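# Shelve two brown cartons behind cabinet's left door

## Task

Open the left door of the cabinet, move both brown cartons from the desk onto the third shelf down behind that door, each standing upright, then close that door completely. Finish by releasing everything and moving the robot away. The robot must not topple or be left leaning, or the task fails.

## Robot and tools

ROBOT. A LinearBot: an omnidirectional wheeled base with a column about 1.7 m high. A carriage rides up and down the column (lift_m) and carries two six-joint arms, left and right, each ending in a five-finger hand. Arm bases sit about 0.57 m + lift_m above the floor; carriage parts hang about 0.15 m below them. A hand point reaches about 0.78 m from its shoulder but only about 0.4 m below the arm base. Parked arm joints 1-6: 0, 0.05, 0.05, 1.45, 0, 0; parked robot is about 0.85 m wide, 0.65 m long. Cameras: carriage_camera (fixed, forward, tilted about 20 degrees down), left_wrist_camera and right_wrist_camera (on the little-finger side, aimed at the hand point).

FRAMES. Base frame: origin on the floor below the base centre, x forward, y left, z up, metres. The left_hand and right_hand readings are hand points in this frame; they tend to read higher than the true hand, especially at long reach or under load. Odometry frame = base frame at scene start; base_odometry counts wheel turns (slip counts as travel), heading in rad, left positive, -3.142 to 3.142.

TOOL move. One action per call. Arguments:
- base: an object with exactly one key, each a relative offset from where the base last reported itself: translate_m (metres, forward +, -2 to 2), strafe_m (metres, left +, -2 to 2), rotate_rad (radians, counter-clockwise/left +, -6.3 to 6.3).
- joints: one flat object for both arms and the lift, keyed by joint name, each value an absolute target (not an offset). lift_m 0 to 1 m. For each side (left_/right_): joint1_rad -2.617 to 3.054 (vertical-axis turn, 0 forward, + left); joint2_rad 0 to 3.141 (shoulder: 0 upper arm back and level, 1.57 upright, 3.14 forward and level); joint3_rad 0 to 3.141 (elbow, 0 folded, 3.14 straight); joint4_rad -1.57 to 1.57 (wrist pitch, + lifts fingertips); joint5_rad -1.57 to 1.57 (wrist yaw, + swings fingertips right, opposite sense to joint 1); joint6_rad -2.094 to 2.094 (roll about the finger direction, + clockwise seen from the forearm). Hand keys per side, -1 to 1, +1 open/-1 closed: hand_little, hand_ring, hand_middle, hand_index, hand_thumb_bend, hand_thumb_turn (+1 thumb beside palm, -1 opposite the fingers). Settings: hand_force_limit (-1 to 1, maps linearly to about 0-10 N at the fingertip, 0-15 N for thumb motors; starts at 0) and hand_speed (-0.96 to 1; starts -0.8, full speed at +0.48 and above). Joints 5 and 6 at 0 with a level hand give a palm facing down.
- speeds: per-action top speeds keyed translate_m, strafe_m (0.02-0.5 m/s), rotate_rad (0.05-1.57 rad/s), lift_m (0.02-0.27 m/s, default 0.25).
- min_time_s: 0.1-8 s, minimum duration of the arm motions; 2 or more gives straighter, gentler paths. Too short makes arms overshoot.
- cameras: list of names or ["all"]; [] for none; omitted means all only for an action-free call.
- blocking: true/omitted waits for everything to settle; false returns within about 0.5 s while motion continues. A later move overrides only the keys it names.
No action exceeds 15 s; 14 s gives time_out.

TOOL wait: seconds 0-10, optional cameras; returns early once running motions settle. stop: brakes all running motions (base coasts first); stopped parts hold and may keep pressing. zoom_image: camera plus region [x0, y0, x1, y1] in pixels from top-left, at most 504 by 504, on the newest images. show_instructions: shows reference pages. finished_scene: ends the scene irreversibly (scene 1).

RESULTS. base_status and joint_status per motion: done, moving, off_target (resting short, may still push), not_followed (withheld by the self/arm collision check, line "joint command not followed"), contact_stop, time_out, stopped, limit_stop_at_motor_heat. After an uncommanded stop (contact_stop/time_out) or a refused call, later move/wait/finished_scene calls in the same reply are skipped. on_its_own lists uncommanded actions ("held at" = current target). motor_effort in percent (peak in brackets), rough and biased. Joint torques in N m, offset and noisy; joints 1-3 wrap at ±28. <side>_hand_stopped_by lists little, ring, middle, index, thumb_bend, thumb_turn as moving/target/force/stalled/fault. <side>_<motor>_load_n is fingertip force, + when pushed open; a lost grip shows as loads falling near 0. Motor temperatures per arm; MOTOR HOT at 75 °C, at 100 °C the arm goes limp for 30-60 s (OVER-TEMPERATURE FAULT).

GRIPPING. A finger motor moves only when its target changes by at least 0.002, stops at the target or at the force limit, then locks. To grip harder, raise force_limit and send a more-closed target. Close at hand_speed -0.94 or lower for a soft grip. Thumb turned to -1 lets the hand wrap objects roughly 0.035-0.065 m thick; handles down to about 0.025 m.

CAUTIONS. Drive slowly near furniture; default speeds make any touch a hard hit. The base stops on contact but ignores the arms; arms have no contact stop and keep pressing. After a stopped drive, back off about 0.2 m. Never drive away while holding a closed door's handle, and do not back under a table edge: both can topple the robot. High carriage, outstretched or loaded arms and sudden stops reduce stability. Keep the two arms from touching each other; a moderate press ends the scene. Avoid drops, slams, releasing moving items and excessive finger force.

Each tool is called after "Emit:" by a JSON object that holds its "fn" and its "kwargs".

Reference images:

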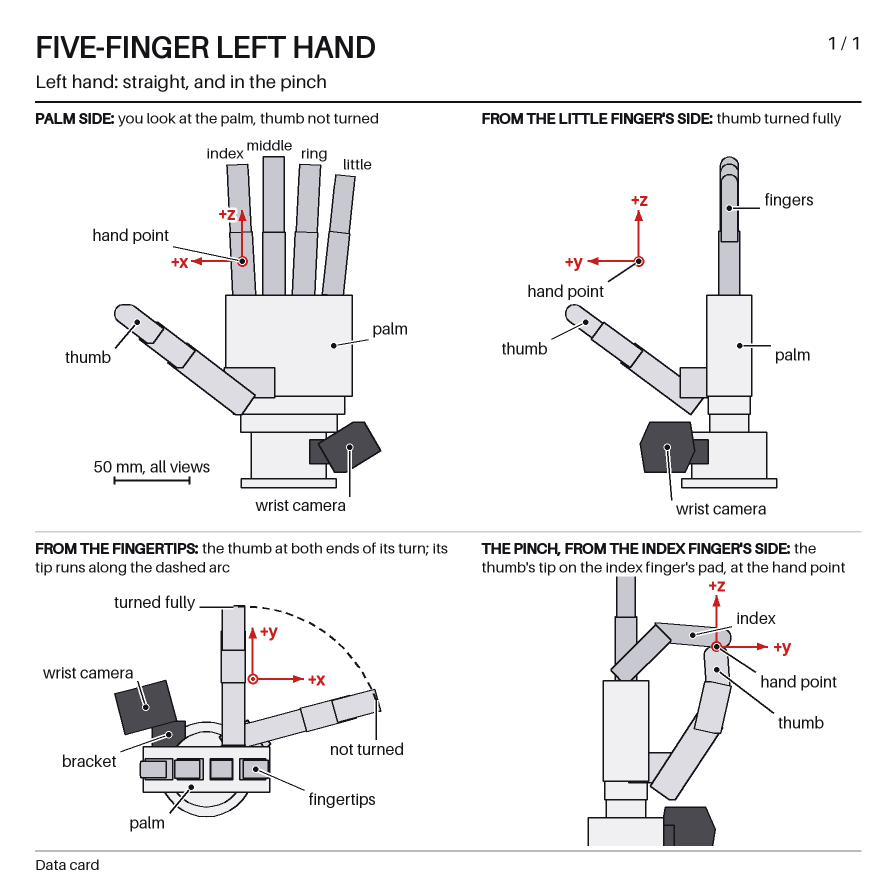

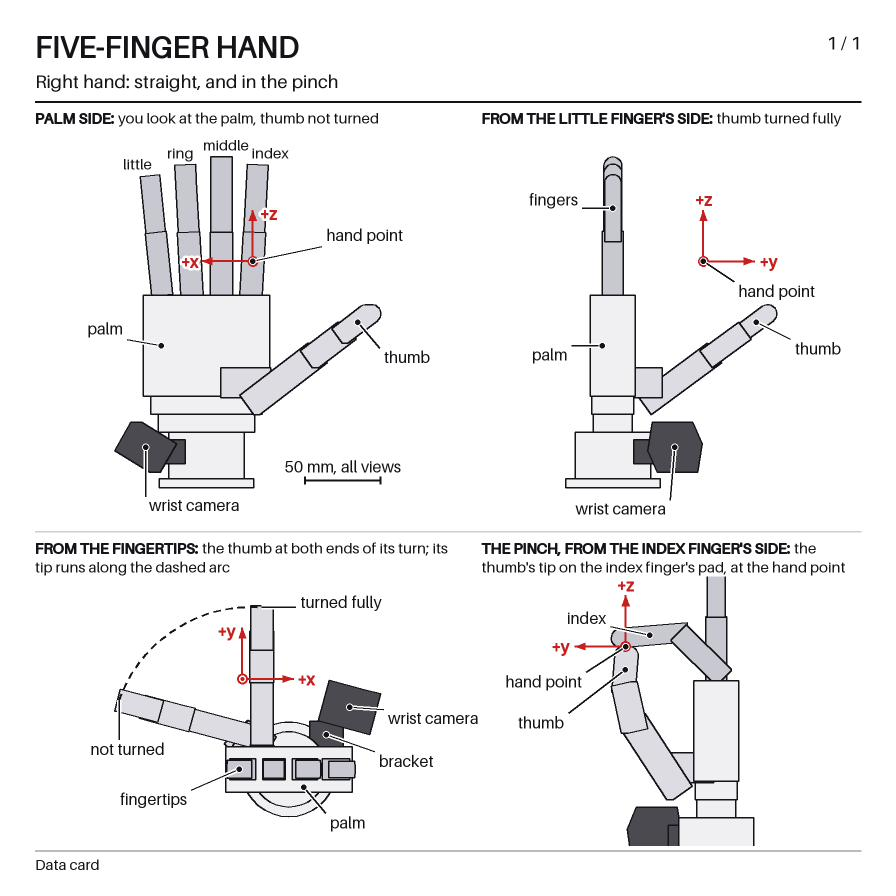

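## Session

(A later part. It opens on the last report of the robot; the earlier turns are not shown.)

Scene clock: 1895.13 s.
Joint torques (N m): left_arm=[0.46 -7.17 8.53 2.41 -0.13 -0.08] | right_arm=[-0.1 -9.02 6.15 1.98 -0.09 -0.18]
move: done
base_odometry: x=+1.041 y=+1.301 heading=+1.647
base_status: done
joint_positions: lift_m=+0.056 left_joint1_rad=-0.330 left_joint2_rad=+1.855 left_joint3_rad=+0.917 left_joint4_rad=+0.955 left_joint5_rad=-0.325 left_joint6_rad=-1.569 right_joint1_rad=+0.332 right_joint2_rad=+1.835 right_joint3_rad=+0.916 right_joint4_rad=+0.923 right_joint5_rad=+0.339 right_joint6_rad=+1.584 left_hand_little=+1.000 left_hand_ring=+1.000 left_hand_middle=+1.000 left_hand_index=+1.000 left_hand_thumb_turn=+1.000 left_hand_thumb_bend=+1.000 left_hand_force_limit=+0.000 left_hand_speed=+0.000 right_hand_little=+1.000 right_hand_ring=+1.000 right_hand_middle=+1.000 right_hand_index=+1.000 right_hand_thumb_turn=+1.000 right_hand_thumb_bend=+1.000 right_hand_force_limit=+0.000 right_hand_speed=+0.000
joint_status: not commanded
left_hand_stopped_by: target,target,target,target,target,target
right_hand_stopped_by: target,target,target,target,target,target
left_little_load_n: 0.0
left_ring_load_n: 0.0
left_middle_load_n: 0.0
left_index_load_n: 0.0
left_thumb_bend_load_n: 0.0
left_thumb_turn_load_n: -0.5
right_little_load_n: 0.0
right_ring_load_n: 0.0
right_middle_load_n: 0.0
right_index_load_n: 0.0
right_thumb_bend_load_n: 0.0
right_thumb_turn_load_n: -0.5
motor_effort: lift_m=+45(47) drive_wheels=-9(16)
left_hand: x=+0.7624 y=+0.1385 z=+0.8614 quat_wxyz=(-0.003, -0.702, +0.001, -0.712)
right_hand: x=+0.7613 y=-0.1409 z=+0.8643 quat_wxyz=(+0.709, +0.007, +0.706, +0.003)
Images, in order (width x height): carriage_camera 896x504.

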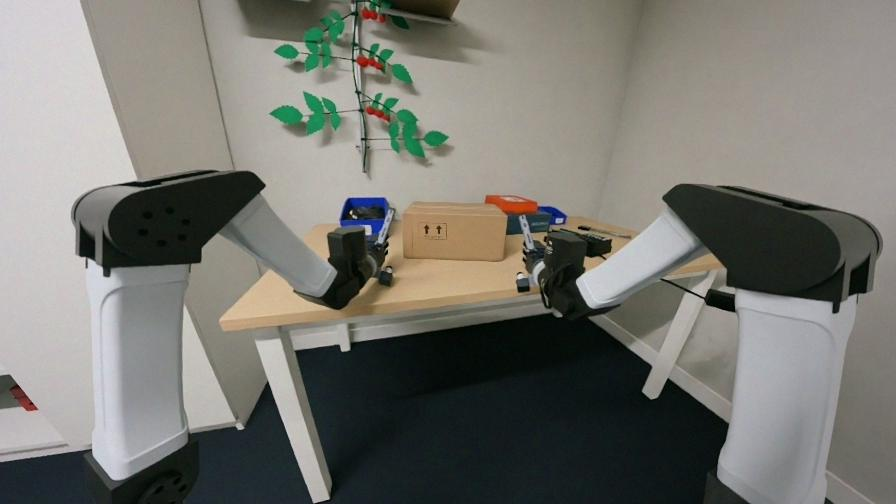

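Emit:
{"fn": "move", "kwargs": {"joints": {"lift_m": 0.2, "left_hand_thumb_turn": -1, "right_hand_thumb_turn": -1}, "speeds": {"lift_m": 0.12}}}

Emit:
{"fn": "move", "kwargs": {"joints": {"left_joint1_rad": -0.26, "right_joint1_rad": 0.26, "left_joint5_rad": -0.26, "right_joint5_rad": 0.26, "left_joint6_rad": 1.57, "right_joint6_rad": -1.57, "left_joint2_rad": 1.96, "right_joint2_rad": 1.96, "left_joint3_rad": 1.07, "right_joint3_rad": 1.07, "left_joint4_rad": 0.905, "right_joint4_rad": 0.905, "left_hand_thumb_bend": -1, "right_hand_thumb_bend": -1}, "min_time_s": 3, "cameras": ["all"]}}

Scene clock: 1953.47 s.
Joint torques (N m): left_arm=[0.29 -7.1 8.25 2.34 -0.14 -0.09] | right_arm=[-0.16 -8.66 6.15 2 -0.07 -0.14]
move: done
base_odometry: x=+1.041 y=+1.301 heading=+1.647
base_status: not commanded
joint_positions: lift_m=+0.200 left_joint1_rad=-0.330 left_joint2_rad=+1.855 left_joint3_rad=+0.917 left_joint4_rad=+0.957 left_joint5_rad=-0.325 left_joint6_rad=-1.569 right_joint1_rad=+0.332 right_joint2_rad=+1.831 right_joint3_rad=+0.916 right_joint4_rad=+0.926 right_joint5_rad=+0.339 right_joint6_rad=+1.583 left_hand_little=+1.000 left_hand_ring=+1.000 left_hand_middle=+1.000 left_hand_index=+1.000 left_hand_thumb_turn=-1.000 left_hand_thumb_bend=+1.000 left_hand_force_limit=+0.000 left_hand_speed=+0.000 right_hand_little=+1.000 right_hand_ring=+1.000 right_hand_middle=+1.000 right_hand_index=+1.000 right_hand_thumb_turn=-1.000 right_hand_thumb_bend=+1.000 right_hand_force_limit=+0.000 right_hand_speed=+0.000
joint_status: all done
left_hand_stopped_by: target,target,target,target,target,target
right_hand_stopped_by: target,target,target,target,target,target
left_little_load_n: 0.0
left_ring_load_n: 0.0
left_middle_load_n: 0.0
left_index_load_n: 0.0
left_thumb_bend_load_n: 0.0
left_thumb_turn_load_n: 0.0
right_little_load_n: 0.0
right_ring_load_n: -0.5
right_middle_load_n: 0.0
right_index_load_n: 0.0
right_thumb_bend_load_n: 0.0
right_thumb_turn_load_n: 0.0
motor_effort: lift_m=+42(53) drive_wheels=-9(9)
left_hand: x=+0.7623 y=+0.1385 z=+1.0063 quat_wxyz=(-0.003, -0.701, +0.000, -0.713)
right_hand: x=+0.7607 y=-0.1411 z=+1.0114 quat_wxyz=(+0.711, +0.008, +0.703, +0.003)
pictures: none

Scene clock: 1956.90 s.
Joint torques (N m): left_arm=[0.77 -6.56 9.8 2.28 0 0.05] | right_arm=[-0.65 -6.78 7.21 1.95 -0.15 -0.26]
move: off_target
base_odometry: x=+1.041 y=+1.301 heading=+1.647
base_status: not commanded
joint_positions: lift_m=+0.200 left_joint1_rad=-0.264 left_joint2_rad=+1.938 left_joint3_rad=+1.045 left_joint4_rad=+0.912 left_joint5_rad=-0.269 left_joint6_rad=+1.562 right_joint1_rad=+0.267 right_joint2_rad=+1.949 right_joint3_rad=+1.042 right_joint4_rad=+0.909 right_joint5_rad=+0.276 right_joint6_rad=-1.554 left_hand_little=+1.000 left_hand_ring=+1.000 left_hand_middle=+1.000 left_hand_index=+1.000 left_hand_thumb_turn=-1.000 left_hand_thumb_bend=-0.978 left_hand_force_limit=+0.000 left_hand_speed=+0.000 right_hand_little=+1.000 right_hand_ring=+1.000 right_hand_middle=+1.000 right_hand_index=+1.000 right_hand_thumb_turn=-1.000 right_hand_thumb_bend=-0.965 right_hand_force_limit=+0.000 right_hand_speed=+0.000
joint_status: left_hand_thumb_bend off_target (ended at -0.978, target -1.000); right_hand_thumb_bend off_target (ended at -0.965, target -1.000); the others done
left_hand_stopped_by: target,target,target,target,force,target
right_hand_stopped_by: target,target,target,target,force,target
left_little_load_n: 0.0
left_ring_load_n: 0.0
left_middle_load_n: 0.0
left_index_load_n: 0.0
left_thumb_bend_load_n: 10.5
left_thumb_turn_load_n: 1.0
right_little_load_n: 0.0
right_ring_load_n: 0.0
right_middle_load_n: 0.0
right_index_load_n: 0.0
right_thumb_bend_load_n: 16.0
right_thumb_turn_load_n: 2.0
motor_effort: lift_m=+43(45) drive_wheels=-8(10)
left_hand: x=+0.7973 y=+0.2753 z=+0.9462 quat_wxyz=(+0.714, -0.007, +0.700, -0.004)
right_hand: x=+0.7968 y=-0.2752 z=+0.9376 quat_wxyz=(+0.003, -0.706, +0.009, -0.708)
pictures: carriage_camera, left_wrist_camera, right_wrist_camera
Images, in order (width x height): carriage_camera 896x504, left_wrist_camera 896x504, right_wrist_camera 896x504.

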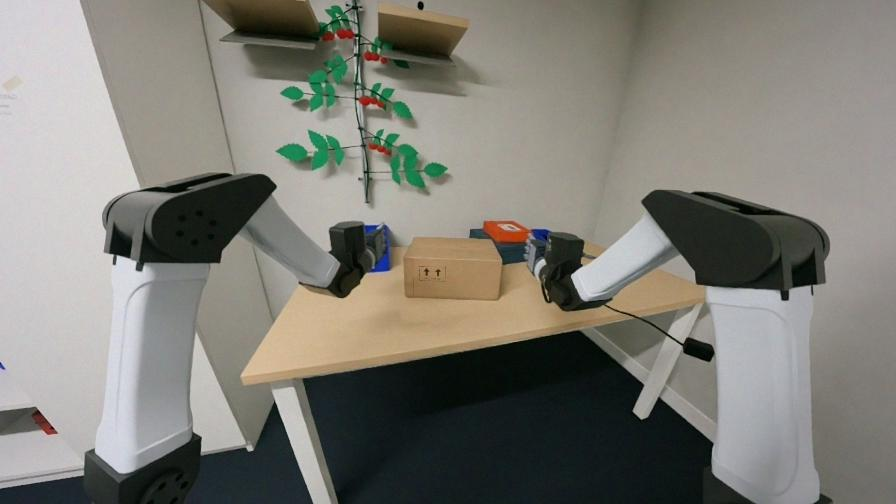

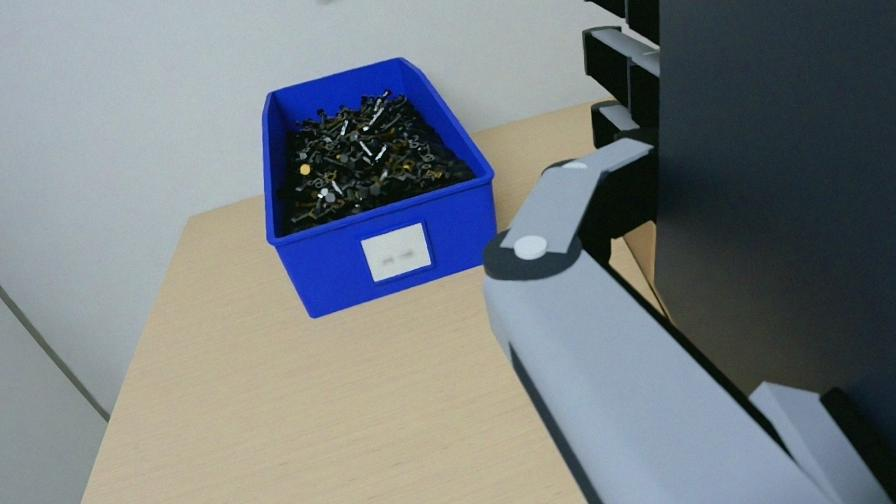

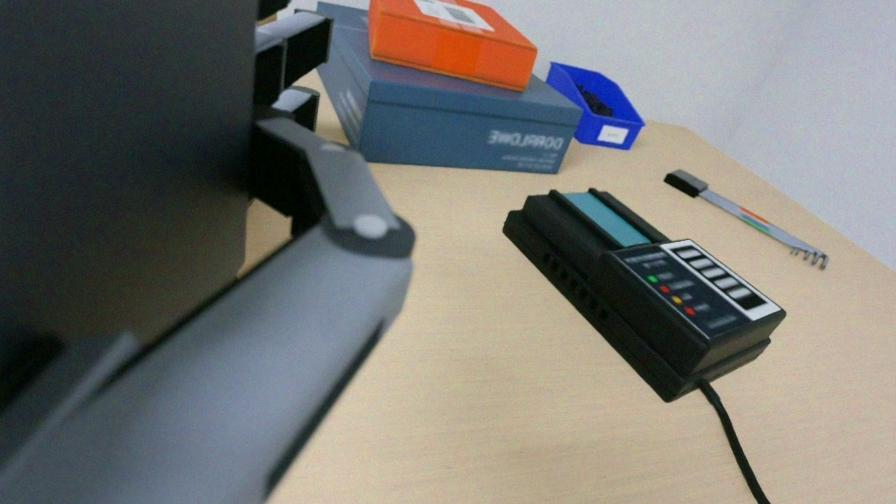

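Emit:
{"fn": "move", "kwargs": {"base": {"rotate_rad": -0.033}, "speeds": {"rotate_rad": 0.1}}}

Emit:
{"fn": "move", "kwargs": {"base": {"strafe_m": 0.02}, "speeds": {"strafe_m": 0.05}, "cameras": ["carriage_camera"]}}

Emit:
{"fn": "zoom_image", "kwargs": {"camera": "carriage_camera", "region": [340, 200, 600, 346]}}

Scene clock: 1968.00 s.
Joint torques (N m): left_arm=[0.61 -6.52 9.59 2.4 0.01 0.09] | right_arm=[-0.29 -6.95 6.97 1.97 -0.11 -0.24]
move: done
base_odometry: x=+1.041 y=+1.301 heading=+1.615
base_status: done
joint_positions: lift_m=+0.200 left_joint1_rad=-0.263 left_joint2_rad=+1.938 left_joint3_rad=+1.047 left_joint4_rad=+0.910 left_joint5_rad=-0.265 left_joint6_rad=+1.563 right_joint1_rad=+0.262 right_joint2_rad=+1.950 right_joint3_rad=+1.044 right_joint4_rad=+0.907 right_joint5_rad=+0.272 right_joint6_rad=-1.556 left_hand_little=+1.000 left_hand_ring=+1.000 left_hand_middle=+1.000 left_hand_index=+1.000 left_hand_thumb_turn=-1.000 left_hand_thumb_bend=-0.978 left_hand_force_limit=+0.000 left_hand_speed=+0.000 right_hand_little=+1.000 right_hand_ring=+1.000 right_hand_middle=+1.000 right_hand_index=+1.000 right_hand_thumb_turn=-1.000 right_hand_thumb_bend=-0.965 right_hand_force_limit=+0.000 right_hand_speed=+0.000
joint_status: not commanded
left_hand_stopped_by: target,target,target,target,force,target
right_hand_stopped_by: target,target,target,target,force,target
left_little_load_n: 0.0
left_ring_load_n: 0.0
left_middle_load_n: 0.0
left_index_load_n: 0.0
left_thumb_bend_load_n: 10.5
left_thumb_turn_load_n: 1.0
right_little_load_n: 0.0
right_ring_load_n: 0.0
right_middle_load_n: 0.0
right_index_load_n: 0.0
right_thumb_bend_load_n: 16.0
right_thumb_turn_load_n: 2.5
motor_effort: lift_m=+43(44) drive_wheels=-7(10)
left_hand: x=+0.7979 y=+0.2757 z=+0.9465 quat_wxyz=(+0.714, -0.005, +0.700, -0.004)
right_hand: x=+0.7976 y=-0.2774 z=+0.9375 quat_wxyz=(+0.002, -0.707, +0.009, -0.708)
pictures: none

Scene clock: 1968.90 s.
Joint torques (N m): left_arm=[0.34 -6.57 9.44 2.36 0.05 0.11] | right_arm=[-0.27 -6.95 7.17 1.91 -0.11 -0.25]
move: done
base_odometry: x=+1.021 y=+1.301 heading=+1.614
base_status: done
joint_positions: lift_m=+0.200 left_joint1_rad=-0.261 left_joint2_rad=+1.938 left_joint3_rad=+1.048 left_joint4_rad=+0.908 left_joint5_rad=-0.263 left_joint6_rad=+1.563 right_joint1_rad=+0.262 right_joint2_rad=+1.950 right_joint3_rad=+1.045 right_joint4_rad=+0.905 right_joint5_rad=+0.270 right_joint6_rad=-1.556 left_hand_little=+1.000 left_hand_ring=+1.000 left_hand_middle=+1.000 left_hand_index=+1.000 left_hand_thumb_turn=-1.000 left_hand_thumb_bend=-0.978 left_hand_force_limit=+0.000 left_hand_speed=+0.000 right_hand_little=+1.000 right_hand_ring=+1.000 right_hand_middle=+1.000 right_hand_index=+1.000 right_hand_thumb_turn=-1.000 right_hand_thumb_bend=-0.965 right_hand_force_limit=+0.000 right_hand_speed=+0.000
joint_status: not commanded
left_hand_stopped_by: target,target,target,target,force,target
right_hand_stopped_by: target,target,target,target,force,target
left_little_load_n: 0.0
left_ring_load_n: 0.0
left_middle_load_n: 0.0
left_index_load_n: 0.0
left_thumb_bend_load_n: 10.5
left_thumb_turn_load_n: 1.0
right_little_load_n: 0.0
right_ring_load_n: 0.0
right_middle_load_n: 0.0
right_index_load_n: 0.0
right_thumb_bend_load_n: 16.0
right_thumb_turn_load_n: 2.0
motor_effort: lift_m=+44(44) drive_wheels=-8(17)
left_hand: x=+0.7982 y=+0.2764 z=+0.9465 quat_wxyz=(+0.713, -0.005, +0.701, -0.004)
right_hand: x=+0.7979 y=-0.2767 z=+0.9371 quat_wxyz=(+0.002, -0.707, +0.008, -0.707)
Images, in order (width x height): carriage_camera 896x504.

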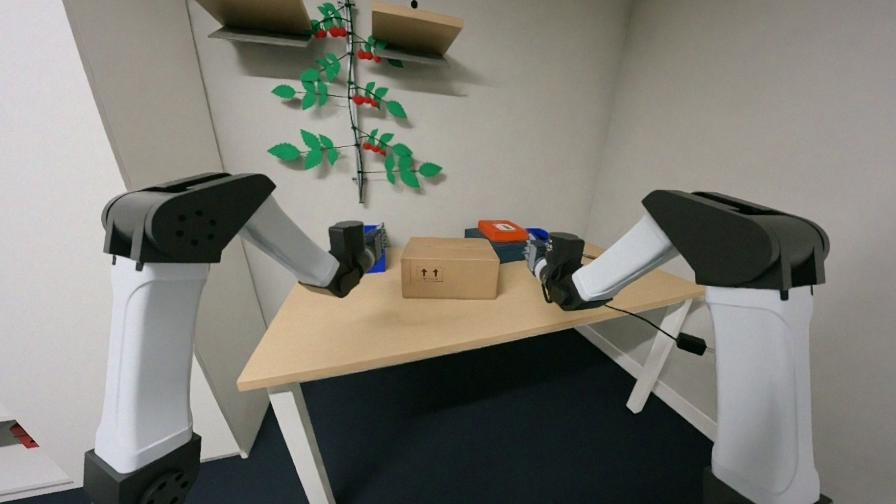

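Scaled by 1.938 from the camera's image (finer frame: 1280x720).

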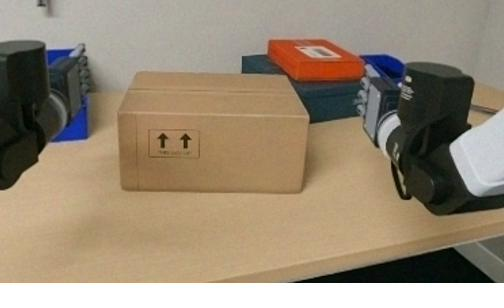

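Emit:
{"fn": "move", "kwargs": {"joints": {"lift_m": 0.042}, "speeds": {"lift_m": 0.08}, "cameras": ["all"]}}

Scene clock: 1974.47 s.
Joint torques (N m): left_arm=[0.58 -7.13 9.29 2.42 -0.03 0.06] | right_arm=[-0.28 -7.25 6.64 1.91 -0.11 -0.21]
move: done
base_odometry: x=+1.021 y=+1.301 heading=+1.614
base_status: not commanded
joint_positions: lift_m=+0.042 left_joint1_rad=-0.261 left_joint2_rad=+1.943 left_joint3_rad=+1.052 left_joint4_rad=+0.903 left_joint5_rad=-0.263 left_joint6_rad=+1.563 right_joint1_rad=+0.262 right_joint2_rad=+1.952 right_joint3_rad=+1.049 right_joint4_rad=+0.907 right_joint5_rad=+0.270 right_joint6_rad=-1.556 left_hand_little=+1.000 left_hand_ring=+1.000 left_hand_middle=+1.000 left_hand_index=+1.000 left_hand_thumb_turn=-1.000 left_hand_thumb_bend=-0.978 left_hand_force_limit=+0.000 left_hand_speed=+0.000 right_hand_little=+1.000 right_hand_ring=+1.000 right_hand_middle=+1.000 right_hand_index=+1.000 right_hand_thumb_turn=-1.000 right_hand_thumb_bend=-0.965 right_hand_force_limit=+0.000 right_hand_speed=+0.000
joint_status: all done
left_hand_stopped_by: target,target,target,target,force,target
right_hand_stopped_by: target,target,target,target,force,target
left_little_load_n: 0.0
left_ring_load_n: 0.0
left_middle_load_n: 0.0
left_index_load_n: 0.0
left_thumb_bend_load_n: 10.5
left_thumb_turn_load_n: 1.0
right_little_load_n: 0.0
right_ring_load_n: 0.0
right_middle_load_n: 0.0
right_index_load_n: 0.0
right_thumb_bend_load_n: 16.0
right_thumb_turn_load_n: 2.5
motor_effort: lift_m=+44(46) drive_wheels=+7(8)
left_hand: x=+0.7991 y=+0.2761 z=+0.7859 quat_wxyz=(+0.711, -0.005, +0.703, -0.003)
right_hand: x=+0.7988 y=-0.2765 z=+0.7802 quat_wxyz=(+0.003, -0.706, +0.008, -0.708)
pictures: carriage_camera, left_wrist_camera, right_wrist_camera
Images, in order (width x height): carriage_camera 896x504, left_wrist_camera 896x504, right_wrist_camera 896x504.

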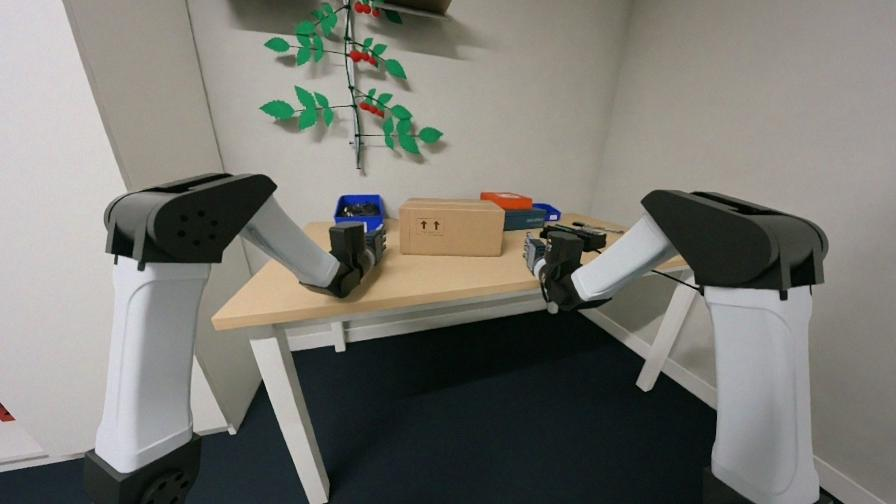

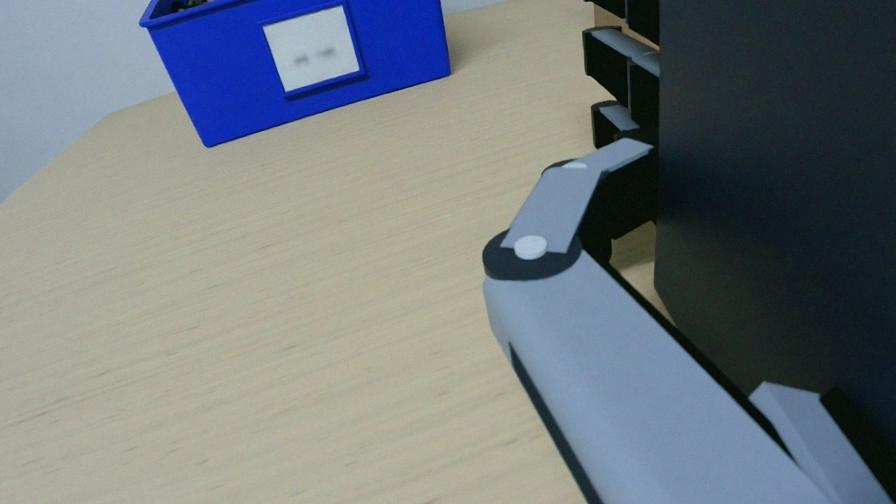

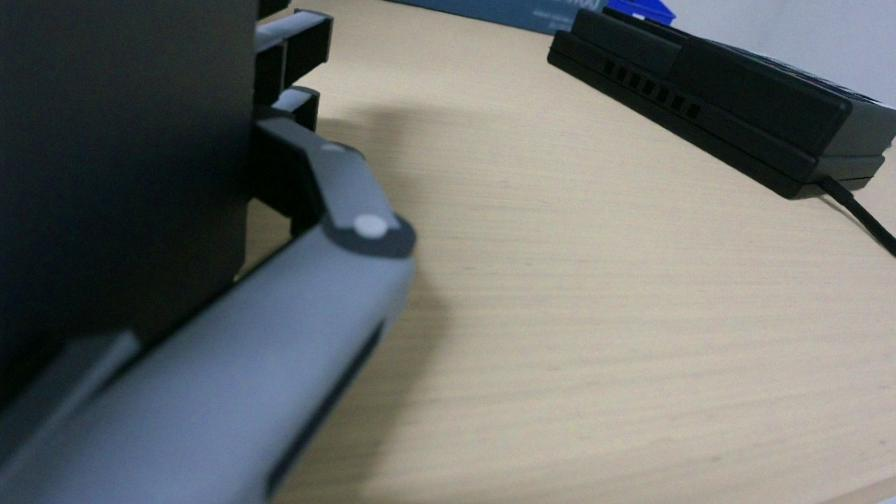

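Emit:
{"fn": "move", "kwargs": {"base": {"translate_m": 0.09}, "speeds": {"translate_m": 0.08}, "cameras": ["all"]}}

Emit:
{"fn": "zoom_image", "kwargs": {"camera": "carriage_camera", "region": [340, 180, 600, 326]}}

Scene clock: 1978.50 s.
Joint torques (N m): left_arm=[0.34 -7.12 9.13 2.32 -0.06 0.08] | right_arm=[-0.25 -7.12 6.64 1.93 -0.08 -0.24]
move: done
base_odometry: x=+1.017 y=+1.390 heading=+1.615
base_status: done
joint_positions: lift_m=+0.042 left_joint1_rad=-0.261 left_joint2_rad=+1.943 left_joint3_rad=+1.052 left_joint4_rad=+0.903 left_joint5_rad=-0.263 left_joint6_rad=+1.563 right_joint1_rad=+0.262 right_joint2_rad=+1.952 right_joint3_rad=+1.049 right_joint4_rad=+0.908 right_joint5_rad=+0.270 right_joint6_rad=-1.556 left_hand_little=+1.000 left_hand_ring=+1.000 left_hand_middle=+1.000 left_hand_index=+1.000 left_hand_thumb_turn=-1.000 left_hand_thumb_bend=-0.978 left_hand_force_limit=+0.000 left_hand_speed=+0.000 right_hand_little=+1.000 right_hand_ring=+1.000 right_hand_middle=+1.000 right_hand_index=+1.000 right_hand_thumb_turn=-1.000 right_hand_thumb_bend=-0.965 right_hand_force_limit=+0.000 right_hand_speed=+0.000
joint_status: not commanded
left_hand_stopped_by: target,target,target,target,force,target
right_hand_stopped_by: target,target,target,target,force,target
left_little_load_n: 0.0
left_ring_load_n: 0.0
left_middle_load_n: 0.0
left_index_load_n: 0.0
left_thumb_bend_load_n: 10.5
left_thumb_turn_load_n: 1.0
right_little_load_n: 0.0
right_ring_load_n: 0.0
right_middle_load_n: 0.0
right_index_load_n: 0.0
right_thumb_bend_load_n: 16.0
right_thumb_turn_load_n: 2.0
motor_effort: lift_m=+46(46) drive_wheels=-6(13)
left_hand: x=+0.7991 y=+0.2760 z=+0.7860 quat_wxyz=(+0.711, -0.005, +0.703, -0.003)
right_hand: x=+0.7988 y=-0.2764 z=+0.7806 quat_wxyz=(+0.003, -0.705, +0.008, -0.709)
pictures: carriage_camera, left_wrist_camera, right_wrist_camera
Images, in order (width x height): carriage_camera 896x504, left_wrist_camera 896x504, right_wrist_camera 896x504.

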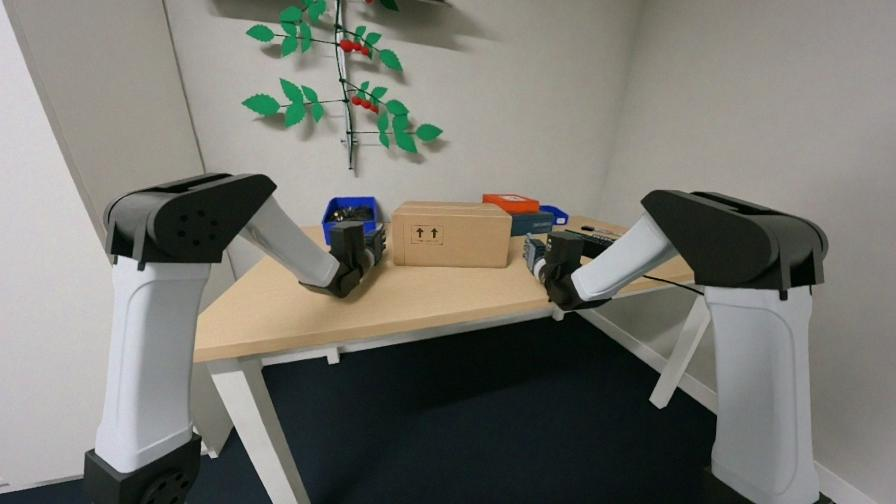

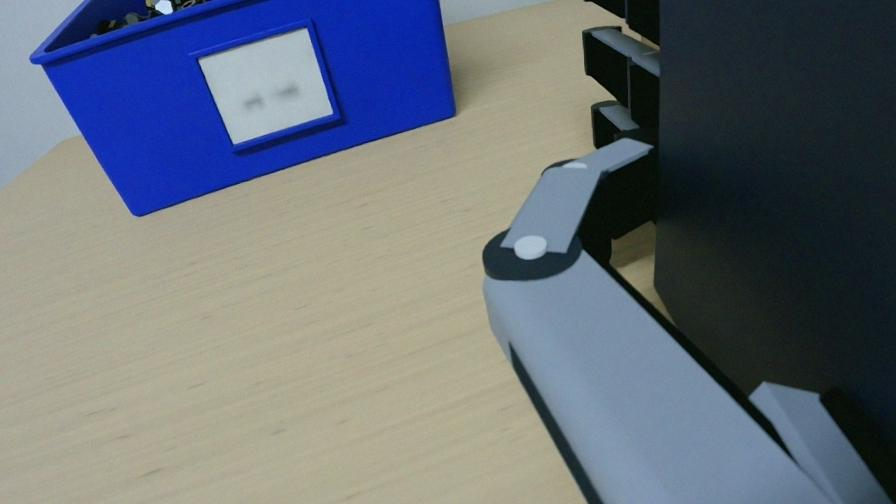

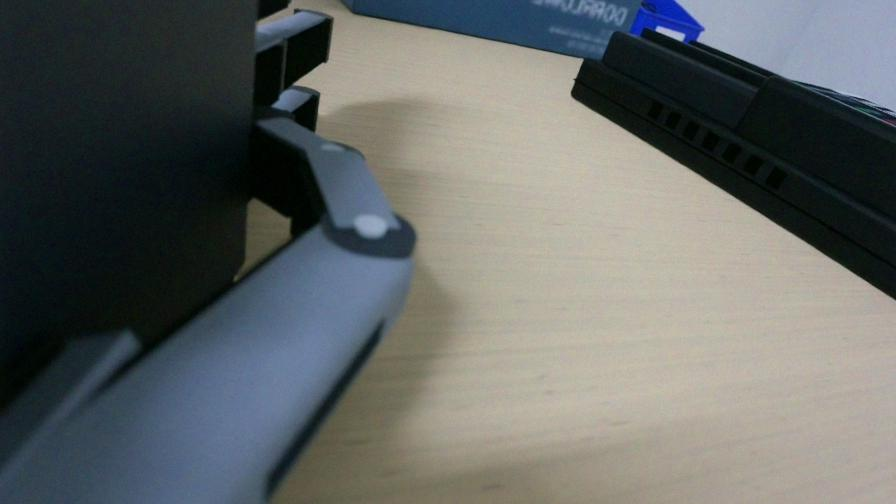

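Scaled by 1.938 from the camera's image (finer frame: 1280x720).

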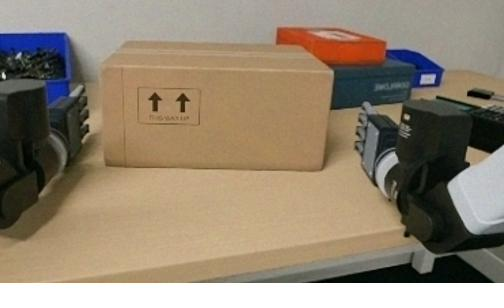

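Emit:
{"fn": "move", "kwargs": {"base": {"translate_m": 0.053}, "speeds": {"translate_m": 0.06}, "cameras": ["carriage_camera"]}}

Emit:
{"fn": "zoom_image", "kwargs": {"camera": "carriage_camera", "region": [340, 180, 600, 326]}}

Scene clock: 1984.57 s.
Joint torques (N m): left_arm=[0.46 -7.01 9.21 2.43 -0.08 0.07] | right_arm=[-0.21 -7.19 6.68 1.91 -0.1 -0.24]
move: done
base_odometry: x=+1.014 y=+1.443 heading=+1.615
base_status: done
joint_positions: lift_m=+0.042 left_joint1_rad=-0.261 left_joint2_rad=+1.943 left_joint3_rad=+1.052 left_joint4_rad=+0.903 left_joint5_rad=-0.262 left_joint6_rad=+1.563 right_joint1_rad=+0.262 right_joint2_rad=+1.952 right_joint3_rad=+1.049 right_joint4_rad=+0.908 right_joint5_rad=+0.269 right_joint6_rad=-1.556 left_hand_little=+1.000 left_hand_ring=+1.000 left_hand_middle=+1.000 left_hand_index=+1.000 left_hand_thumb_turn=-1.000 left_hand_thumb_bend=-0.978 left_hand_force_limit=+0.000 left_hand_speed=+0.000 right_hand_little=+1.000 right_hand_ring=+1.000 right_hand_middle=+1.000 right_hand_index=+1.000 right_hand_thumb_turn=-1.000 right_hand_thumb_bend=-0.965 right_hand_force_limit=+0.000 right_hand_speed=+0.000
joint_status: not commanded
left_hand_stopped_by: target,target,target,target,force,target
right_hand_stopped_by: target,target,target,target,force,target
left_little_load_n: 0.0
left_ring_load_n: 0.0
left_middle_load_n: 0.0
left_index_load_n: 0.0
left_thumb_bend_load_n: 11.0
left_thumb_turn_load_n: 1.0
right_little_load_n: 0.0
right_ring_load_n: 0.0
right_middle_load_n: 0.0
right_index_load_n: 0.0
right_thumb_bend_load_n: 16.0
right_thumb_turn_load_n: 2.5
motor_effort: lift_m=+44(46) drive_wheels=+5(15)
left_hand: x=+0.7991 y=+0.2760 z=+0.7860 quat_wxyz=(+0.711, -0.004, +0.703, -0.003)
right_hand: x=+0.7988 y=-0.2763 z=+0.7805 quat_wxyz=(+0.003, -0.705, +0.008, -0.709)
Images, in order (width x height): carriage_camera 896x504.

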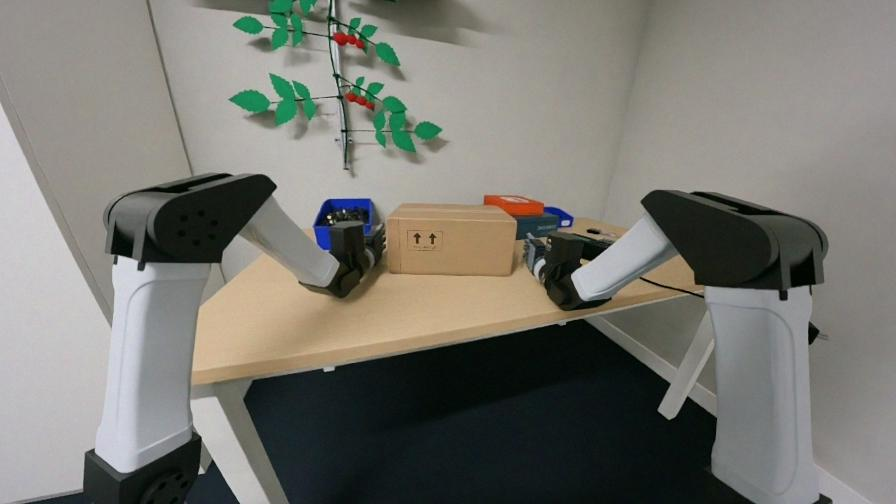

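Scaled by 1.938 from the camera's image (finer frame: 1280x720).

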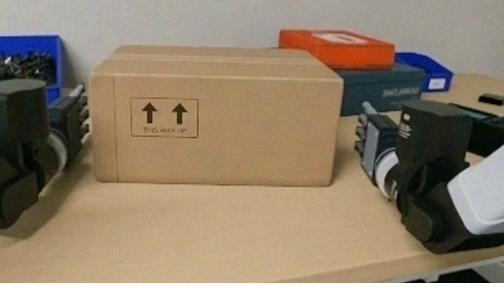

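Emit:
{"fn": "move", "kwargs": {"joints": {"left_joint1_rad": -0.345, "right_joint1_rad": 0.345, "left_joint5_rad": -0.34, "right_joint5_rad": 0.34}, "min_time_s": 3, "cameras": ["carriage_camera"]}}

Emit:
{"fn": "zoom_image", "kwargs": {"camera": "carriage_camera", "region": [340, 180, 600, 326]}}

Scene clock: 1992.53 s.
Joint torques (N m): left_arm=[-0.21 -6.9 9.28 2.41 -0.12 0.08] | right_arm=[0.62 -7.16 6.8 1.91 0.13 -0.22]
move: done
base_odometry: x=+1.014 y=+1.443 heading=+1.615
base_status: not commanded
joint_positions: lift_m=+0.042 left_joint1_rad=-0.340 left_joint2_rad=+1.943 left_joint3_rad=+1.052 left_joint4_rad=+0.903 left_joint5_rad=-0.331 left_joint6_rad=+1.563 right_joint1_rad=+0.338 right_joint2_rad=+1.952 right_joint3_rad=+1.049 right_joint4_rad=+0.908 right_joint5_rad=+0.325 right_joint6_rad=-1.556 left_hand_little=+1.000 left_hand_ring=+1.000 left_hand_middle=+1.000 left_hand_index=+1.000 left_hand_thumb_turn=-1.000 left_hand_thumb_bend=-0.978 left_hand_force_limit=+0.000 left_hand_speed=+0.000 right_hand_little=+1.000 right_hand_ring=+1.000 right_hand_middle=+1.000 right_hand_index=+1.000 right_hand_thumb_turn=-1.000 right_hand_thumb_bend=-0.965 right_hand_force_limit=+0.000 right_hand_speed=+0.000
joint_status: all done
left_hand_stopped_by: target,target,target,target,force,target
right_hand_stopped_by: target,target,target,target,force,target
left_little_load_n: 0.0
left_ring_load_n: 0.0
left_middle_load_n: 0.0
left_index_load_n: 0.0
left_thumb_bend_load_n: 11.0
left_thumb_turn_load_n: 1.0
right_little_load_n: 0.0
right_ring_load_n: 0.0
right_middle_load_n: 0.0
right_index_load_n: 0.0
right_thumb_bend_load_n: 16.0
right_thumb_turn_load_n: 2.5
motor_effort: lift_m=+44(46) drive_wheels=+4(5)
left_hand: x=+0.7906 y=+0.2443 z=+0.7859 quat_wxyz=(+0.711, -0.001, +0.703, -0.007)
right_hand: x=+0.7913 y=-0.2440 z=+0.7805 quat_wxyz=(+0.010, -0.705, +0.001, -0.709)
Images, in order (width x height): carriage_camera 896x504.

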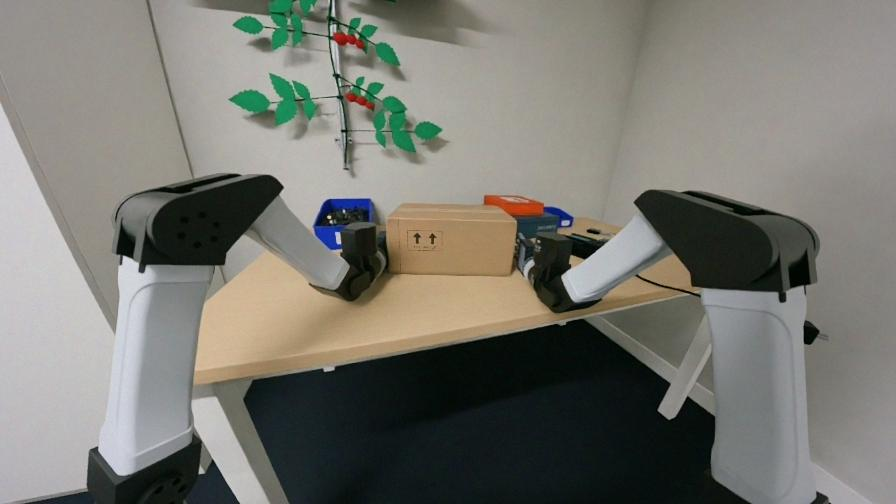

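Scaled by 1.938 from the camera's image (finer frame: 1280x720).

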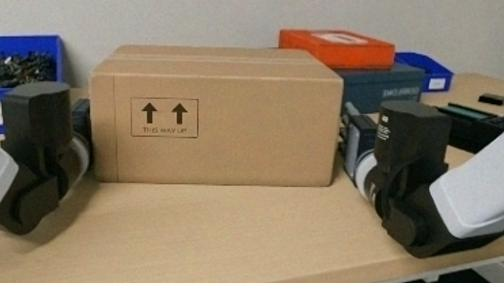

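Emit:
{"fn": "move", "kwargs": {"joints": {"left_joint1_rad": -0.39, "right_joint1_rad": 0.39, "left_joint5_rad": -0.30, "right_joint5_rad": 0.30}, "min_time_s": 3}}

Emit:
{"fn": "move", "kwargs": {"joints": {"left_joint1_rad": -0.45, "right_joint1_rad": 0.45, "left_joint5_rad": -0.20, "right_joint5_rad": 0.20}, "min_time_s": 3, "cameras": ["carriage_camera"]}}

Emit:
{"fn": "zoom_image", "kwargs": {"camera": "carriage_camera", "region": [340, 180, 600, 326]}}

Scene clock: 2002.60 s.
Joint torques (N m): left_arm=[-1.25 -6.87 9.11 2.44 0.22 0.06] | right_arm=[0.88 -7.23 6.75 1.9 -0.17 -0.22]
move: off_target
base_odometry: x=+1.014 y=+1.443 heading=+1.615
base_status: not commanded
joint_positions: lift_m=+0.042 left_joint1_rad=-0.374 left_joint2_rad=+1.943 left_joint3_rad=+1.052 left_joint4_rad=+0.903 left_joint5_rad=-0.331 left_joint6_rad=+1.567 right_joint1_rad=+0.380 right_joint2_rad=+1.952 right_joint3_rad=+1.049 right_joint4_rad=+0.908 right_joint5_rad=+0.320 right_joint6_rad=-1.556 left_hand_little=+1.000 left_hand_ring=+1.000 left_hand_middle=+1.000 left_hand_index=+1.000 left_hand_thumb_turn=-1.000 left_hand_thumb_bend=-0.978 left_hand_force_limit=+0.000 left_hand_speed=+0.000 right_hand_little=+1.000 right_hand_ring=+1.000 right_hand_middle=+1.000 right_hand_index=+1.000 right_hand_thumb_turn=-1.000 right_hand_thumb_bend=-0.965 right_hand_force_limit=+0.000 right_hand_speed=+0.000
joint_status: left_joint5_rad off_target (ended at -0.331, target -0.300); the others done
left_hand_stopped_by: target,target,target,target,force,target
right_hand_stopped_by: target,target,target,target,force,target
left_little_load_n: 0.0
left_ring_load_n: 0.0
left_middle_load_n: 0.0
left_index_load_n: 0.0
left_thumb_bend_load_n: 10.5
left_thumb_turn_load_n: 1.0
right_little_load_n: 0.0
right_ring_load_n: 0.0
right_middle_load_n: 0.0
right_index_load_n: 0.0
right_thumb_bend_load_n: 16.0
right_thumb_turn_load_n: 2.0
motor_effort: lift_m=+46(47) drive_wheels=+5(6)
left_hand: x=+0.7878 y=+0.2256 z=+0.7862 quat_wxyz=(+0.711, +0.012, +0.703, -0.018)
right_hand: x=+0.7880 y=-0.2196 z=+0.7805 quat_wxyz=(+0.027, -0.705, -0.015, -0.708)
pictures: none

Scene clock: 2005.90 s.
Joint torques (N m): left_arm=[-5.3 -7.06 9.17 2.36 1.31 0.05] | right_arm=[5.56 -7.17 6.68 1.92 -1.04 -0.23]
move: off_target
base_odometry: x=+1.014 y=+1.443 heading=+1.615
base_status: not commanded
joint_positions: lift_m=+0.042 left_joint1_rad=-0.384 left_joint2_rad=+1.943 left_joint3_rad=+1.052 left_joint4_rad=+0.903 left_joint5_rad=-0.344 left_joint6_rad=+1.568 right_joint1_rad=+0.382 right_joint2_rad=+1.952 right_joint3_rad=+1.049 right_joint4_rad=+0.908 right_joint5_rad=+0.317 right_joint6_rad=-1.557 left_hand_little=+1.000 left_hand_ring=+1.000 left_hand_middle=+1.000 left_hand_index=+1.000 left_hand_thumb_turn=-1.000 left_hand_thumb_bend=-0.978 left_hand_force_limit=+0.000 left_hand_speed=+0.000 right_hand_little=+1.000 right_hand_ring=+1.000 right_hand_middle=+1.000 right_hand_index=+1.000 right_hand_thumb_turn=-1.000 right_hand_thumb_bend=-0.965 right_hand_force_limit=+0.000 right_hand_speed=+0.000
joint_status: left_joint1_rad off_target (ended at -0.384, target -0.450); left_joint5_rad off_target (ended at -0.344, target -0.200); right_joint1_rad off_target (ended at +0.383, target +0.450); right_joint5_rad off_target (ended at +0.318, target +0.200)
left_hand_stopped_by: target,target,target,target,force,target
right_hand_stopped_by: target,target,target,target,force,target
left_little_load_n: 0.0
left_ring_load_n: 0.0
left_middle_load_n: 0.0
left_index_load_n: 0.0
left_thumb_bend_load_n: 10.5
left_thumb_turn_load_n: 1.0
right_little_load_n: 0.0
right_ring_load_n: 0.0
right_middle_load_n: 0.0
right_index_load_n: 0.0
right_thumb_bend_load_n: 16.0
right_thumb_turn_load_n: 2.0
motor_effort: lift_m=+45(47) drive_wheels=+5(5)
left_hand: x=+0.7862 y=+0.2223 z=+0.7862 quat_wxyz=(+0.711, +0.012, +0.703, -0.017)
right_hand: x=+0.7878 y=-0.2175 z=+0.7805 quat_wxyz=(+0.029, -0.705, -0.017, -0.708)
Images, in order (width x height): carriage_camera 896x504.

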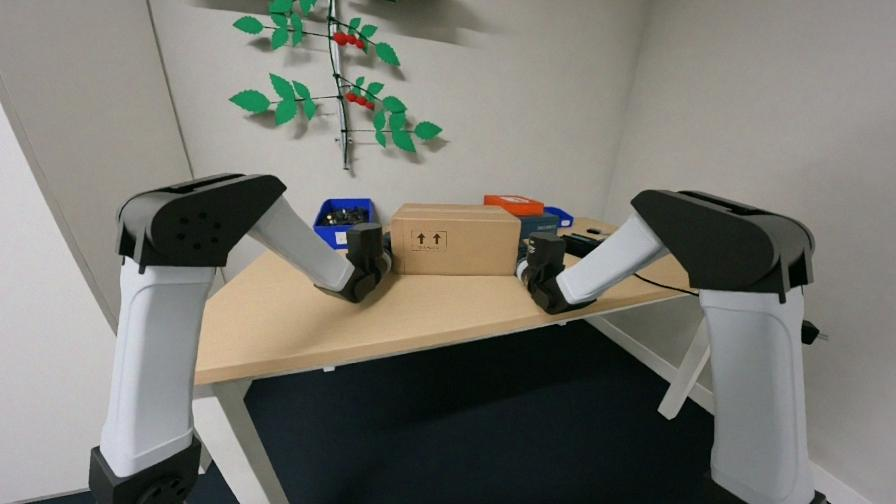

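Scaled by 1.938 from the camera's image (finer frame: 1280x720).

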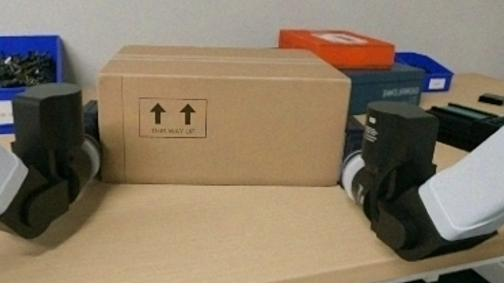

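Emit:
{"fn": "move", "kwargs": {"joints": {"left_joint1_rad": -0.49, "right_joint1_rad": 0.49, "left_joint5_rad": -0.17, "right_joint5_rad": 0.15}, "min_time_s": 2}}

Emit:
{"fn": "move", "kwargs": {"joints": {"lift_m": 0.062}, "speeds": {"lift_m": 0.03}, "cameras": ["carriage_camera"]}}

Emit:
{"fn": "zoom_image", "kwargs": {"camera": "carriage_camera", "region": [340, 180, 600, 326]}}

Scene clock: 2025.93 s.
Joint torques (N m): left_arm=[-7.84 -7.09 9.14 2.36 1.94 0.05] | right_arm=[8.58 -7.09 6.71 1.91 -1.51 -0.21]
move: off_target
base_odometry: x=+1.014 y=+1.443 heading=+1.615
base_status: not commanded
joint_positions: lift_m=+0.042 left_joint1_rad=-0.396 left_joint2_rad=+1.943 left_joint3_rad=+1.052 left_joint4_rad=+0.903 left_joint5_rad=-0.382 left_joint6_rad=+1.568 right_joint1_rad=+0.388 right_joint2_rad=+1.952 right_joint3_rad=+1.049 right_joint4_rad=+0.908 right_joint5_rad=+0.317 right_joint6_rad=-1.557 left_hand_little=+1.000 left_hand_ring=+1.000 left_hand_middle=+1.000 left_hand_index=+1.000 left_hand_thumb_turn=-1.000 left_hand_thumb_bend=-0.978 left_hand_force_limit=+0.000 left_hand_speed=+0.000 right_hand_little=+1.000 right_hand_ring=+1.000 right_hand_middle=+1.000 right_hand_index=+1.000 right_hand_thumb_turn=-1.000 right_hand_thumb_bend=-0.965 right_hand_force_limit=+0.000 right_hand_speed=+0.000
joint_status: left_joint1_rad off_target (ended at -0.397, target -0.490); left_joint5_rad off_target (ended at -0.382, target -0.170); right_joint1_rad off_target (ended at +0.388, target +0.490); right_joint5_rad off_target (ended at +0.317, target +0.150)
left_hand_stopped_by: target,target,target,target,force,target
right_hand_stopped_by: target,target,target,target,force,target
left_little_load_n: 0.0
left_ring_load_n: 0.0
left_middle_load_n: 0.0
left_index_load_n: 0.0
left_thumb_bend_load_n: 10.5
left_thumb_turn_load_n: 1.0
right_little_load_n: 0.0
right_ring_load_n: 0.0
right_middle_load_n: 0.0
right_index_load_n: 0.0
right_thumb_bend_load_n: 15.5
right_thumb_turn_load_n: 2.0
motor_effort: lift_m=+45(46) drive_wheels=+4(6)
left_hand: x=+0.7829 y=+0.2229 z=+0.7861 quat_wxyz=(+0.711, +0.002, +0.703, -0.008)
right_hand: x=+0.7873 y=-0.2143 z=+0.7805 quat_wxyz=(+0.031, -0.705, -0.019, -0.708)
pictures: none

Scene clock: 2026.90 s.
Joint torques (N m): left_arm=[-7.82 -6.87 9.1 2.82 2.02 0.17] | right_arm=[8.18 -7.13 6.68 2.24 -1.48 -0.23]
move: done
base_odometry: x=+1.014 y=+1.443 heading=+1.615
base_status: not commanded
joint_positions: lift_m=+0.062 left_joint1_rad=-0.397 left_joint2_rad=+1.943 left_joint3_rad=+1.052 left_joint4_rad=+0.861 left_joint5_rad=-0.394 left_joint6_rad=+1.556 right_joint1_rad=+0.393 right_joint2_rad=+1.952 right_joint3_rad=+1.049 right_joint4_rad=+0.876 right_joint5_rad=+0.317 right_joint6_rad=-1.552 left_hand_little=+1.000 left_hand_ring=+1.000 left_hand_middle=+1.000 left_hand_index=+1.000 left_hand_thumb_turn=-1.000 left_hand_thumb_bend=-0.978 left_hand_force_limit=+0.000 left_hand_speed=+0.000 right_hand_little=+1.000 right_hand_ring=+1.000 right_hand_middle=+1.000 right_hand_index=+1.000 right_hand_thumb_turn=-1.000 right_hand_thumb_bend=-0.965 right_hand_force_limit=+0.000 right_hand_speed=+0.000
joint_status: all done
left_hand_stopped_by: target,target,target,target,force,target
right_hand_stopped_by: target,target,target,target,force,target
left_little_load_n: 0.0
left_ring_load_n: 0.0
left_middle_load_n: 0.0
left_index_load_n: 0.0
left_thumb_bend_load_n: 11.0
left_thumb_turn_load_n: 1.0
right_little_load_n: 0.0
right_ring_load_n: 0.0
right_middle_load_n: 0.0
right_index_load_n: 0.0
right_thumb_bend_load_n: 16.0
right_thumb_turn_load_n: 2.5
motor_effort: lift_m=+45(51) drive_wheels=-5(6)
left_hand: x=+0.7809 y=+0.2250 z=+0.7956 quat_wxyz=(+0.697, +0.000, +0.717, -0.002)
right_hand: x=+0.7857 y=-0.2118 z=+0.7927 quat_wxyz=(+0.030, -0.716, -0.023, -0.698)
Images, in order (width x height): carriage_camera 896x504.

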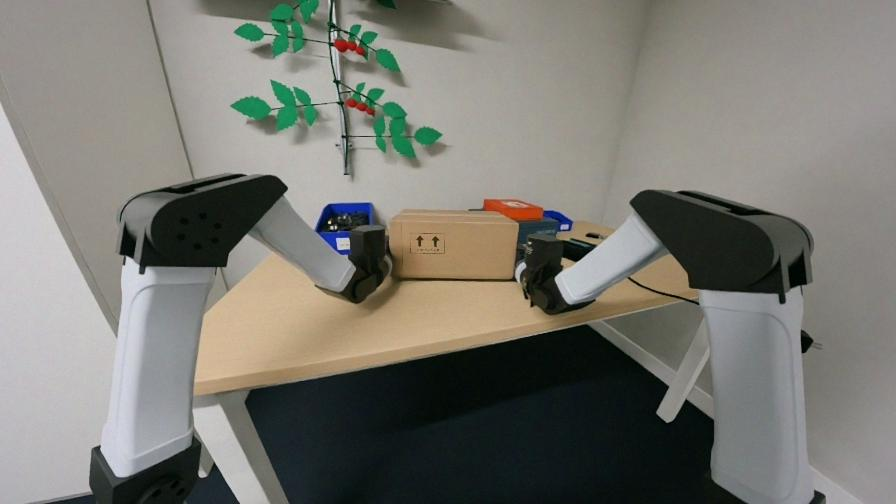

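Scaled by 1.938 from the camera's image (finer frame: 1280x720).

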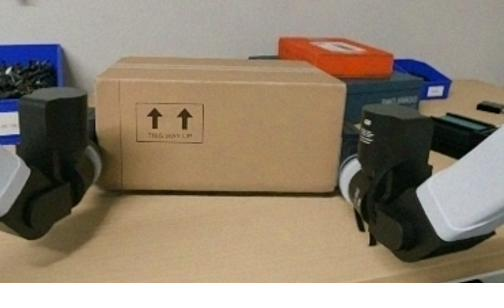

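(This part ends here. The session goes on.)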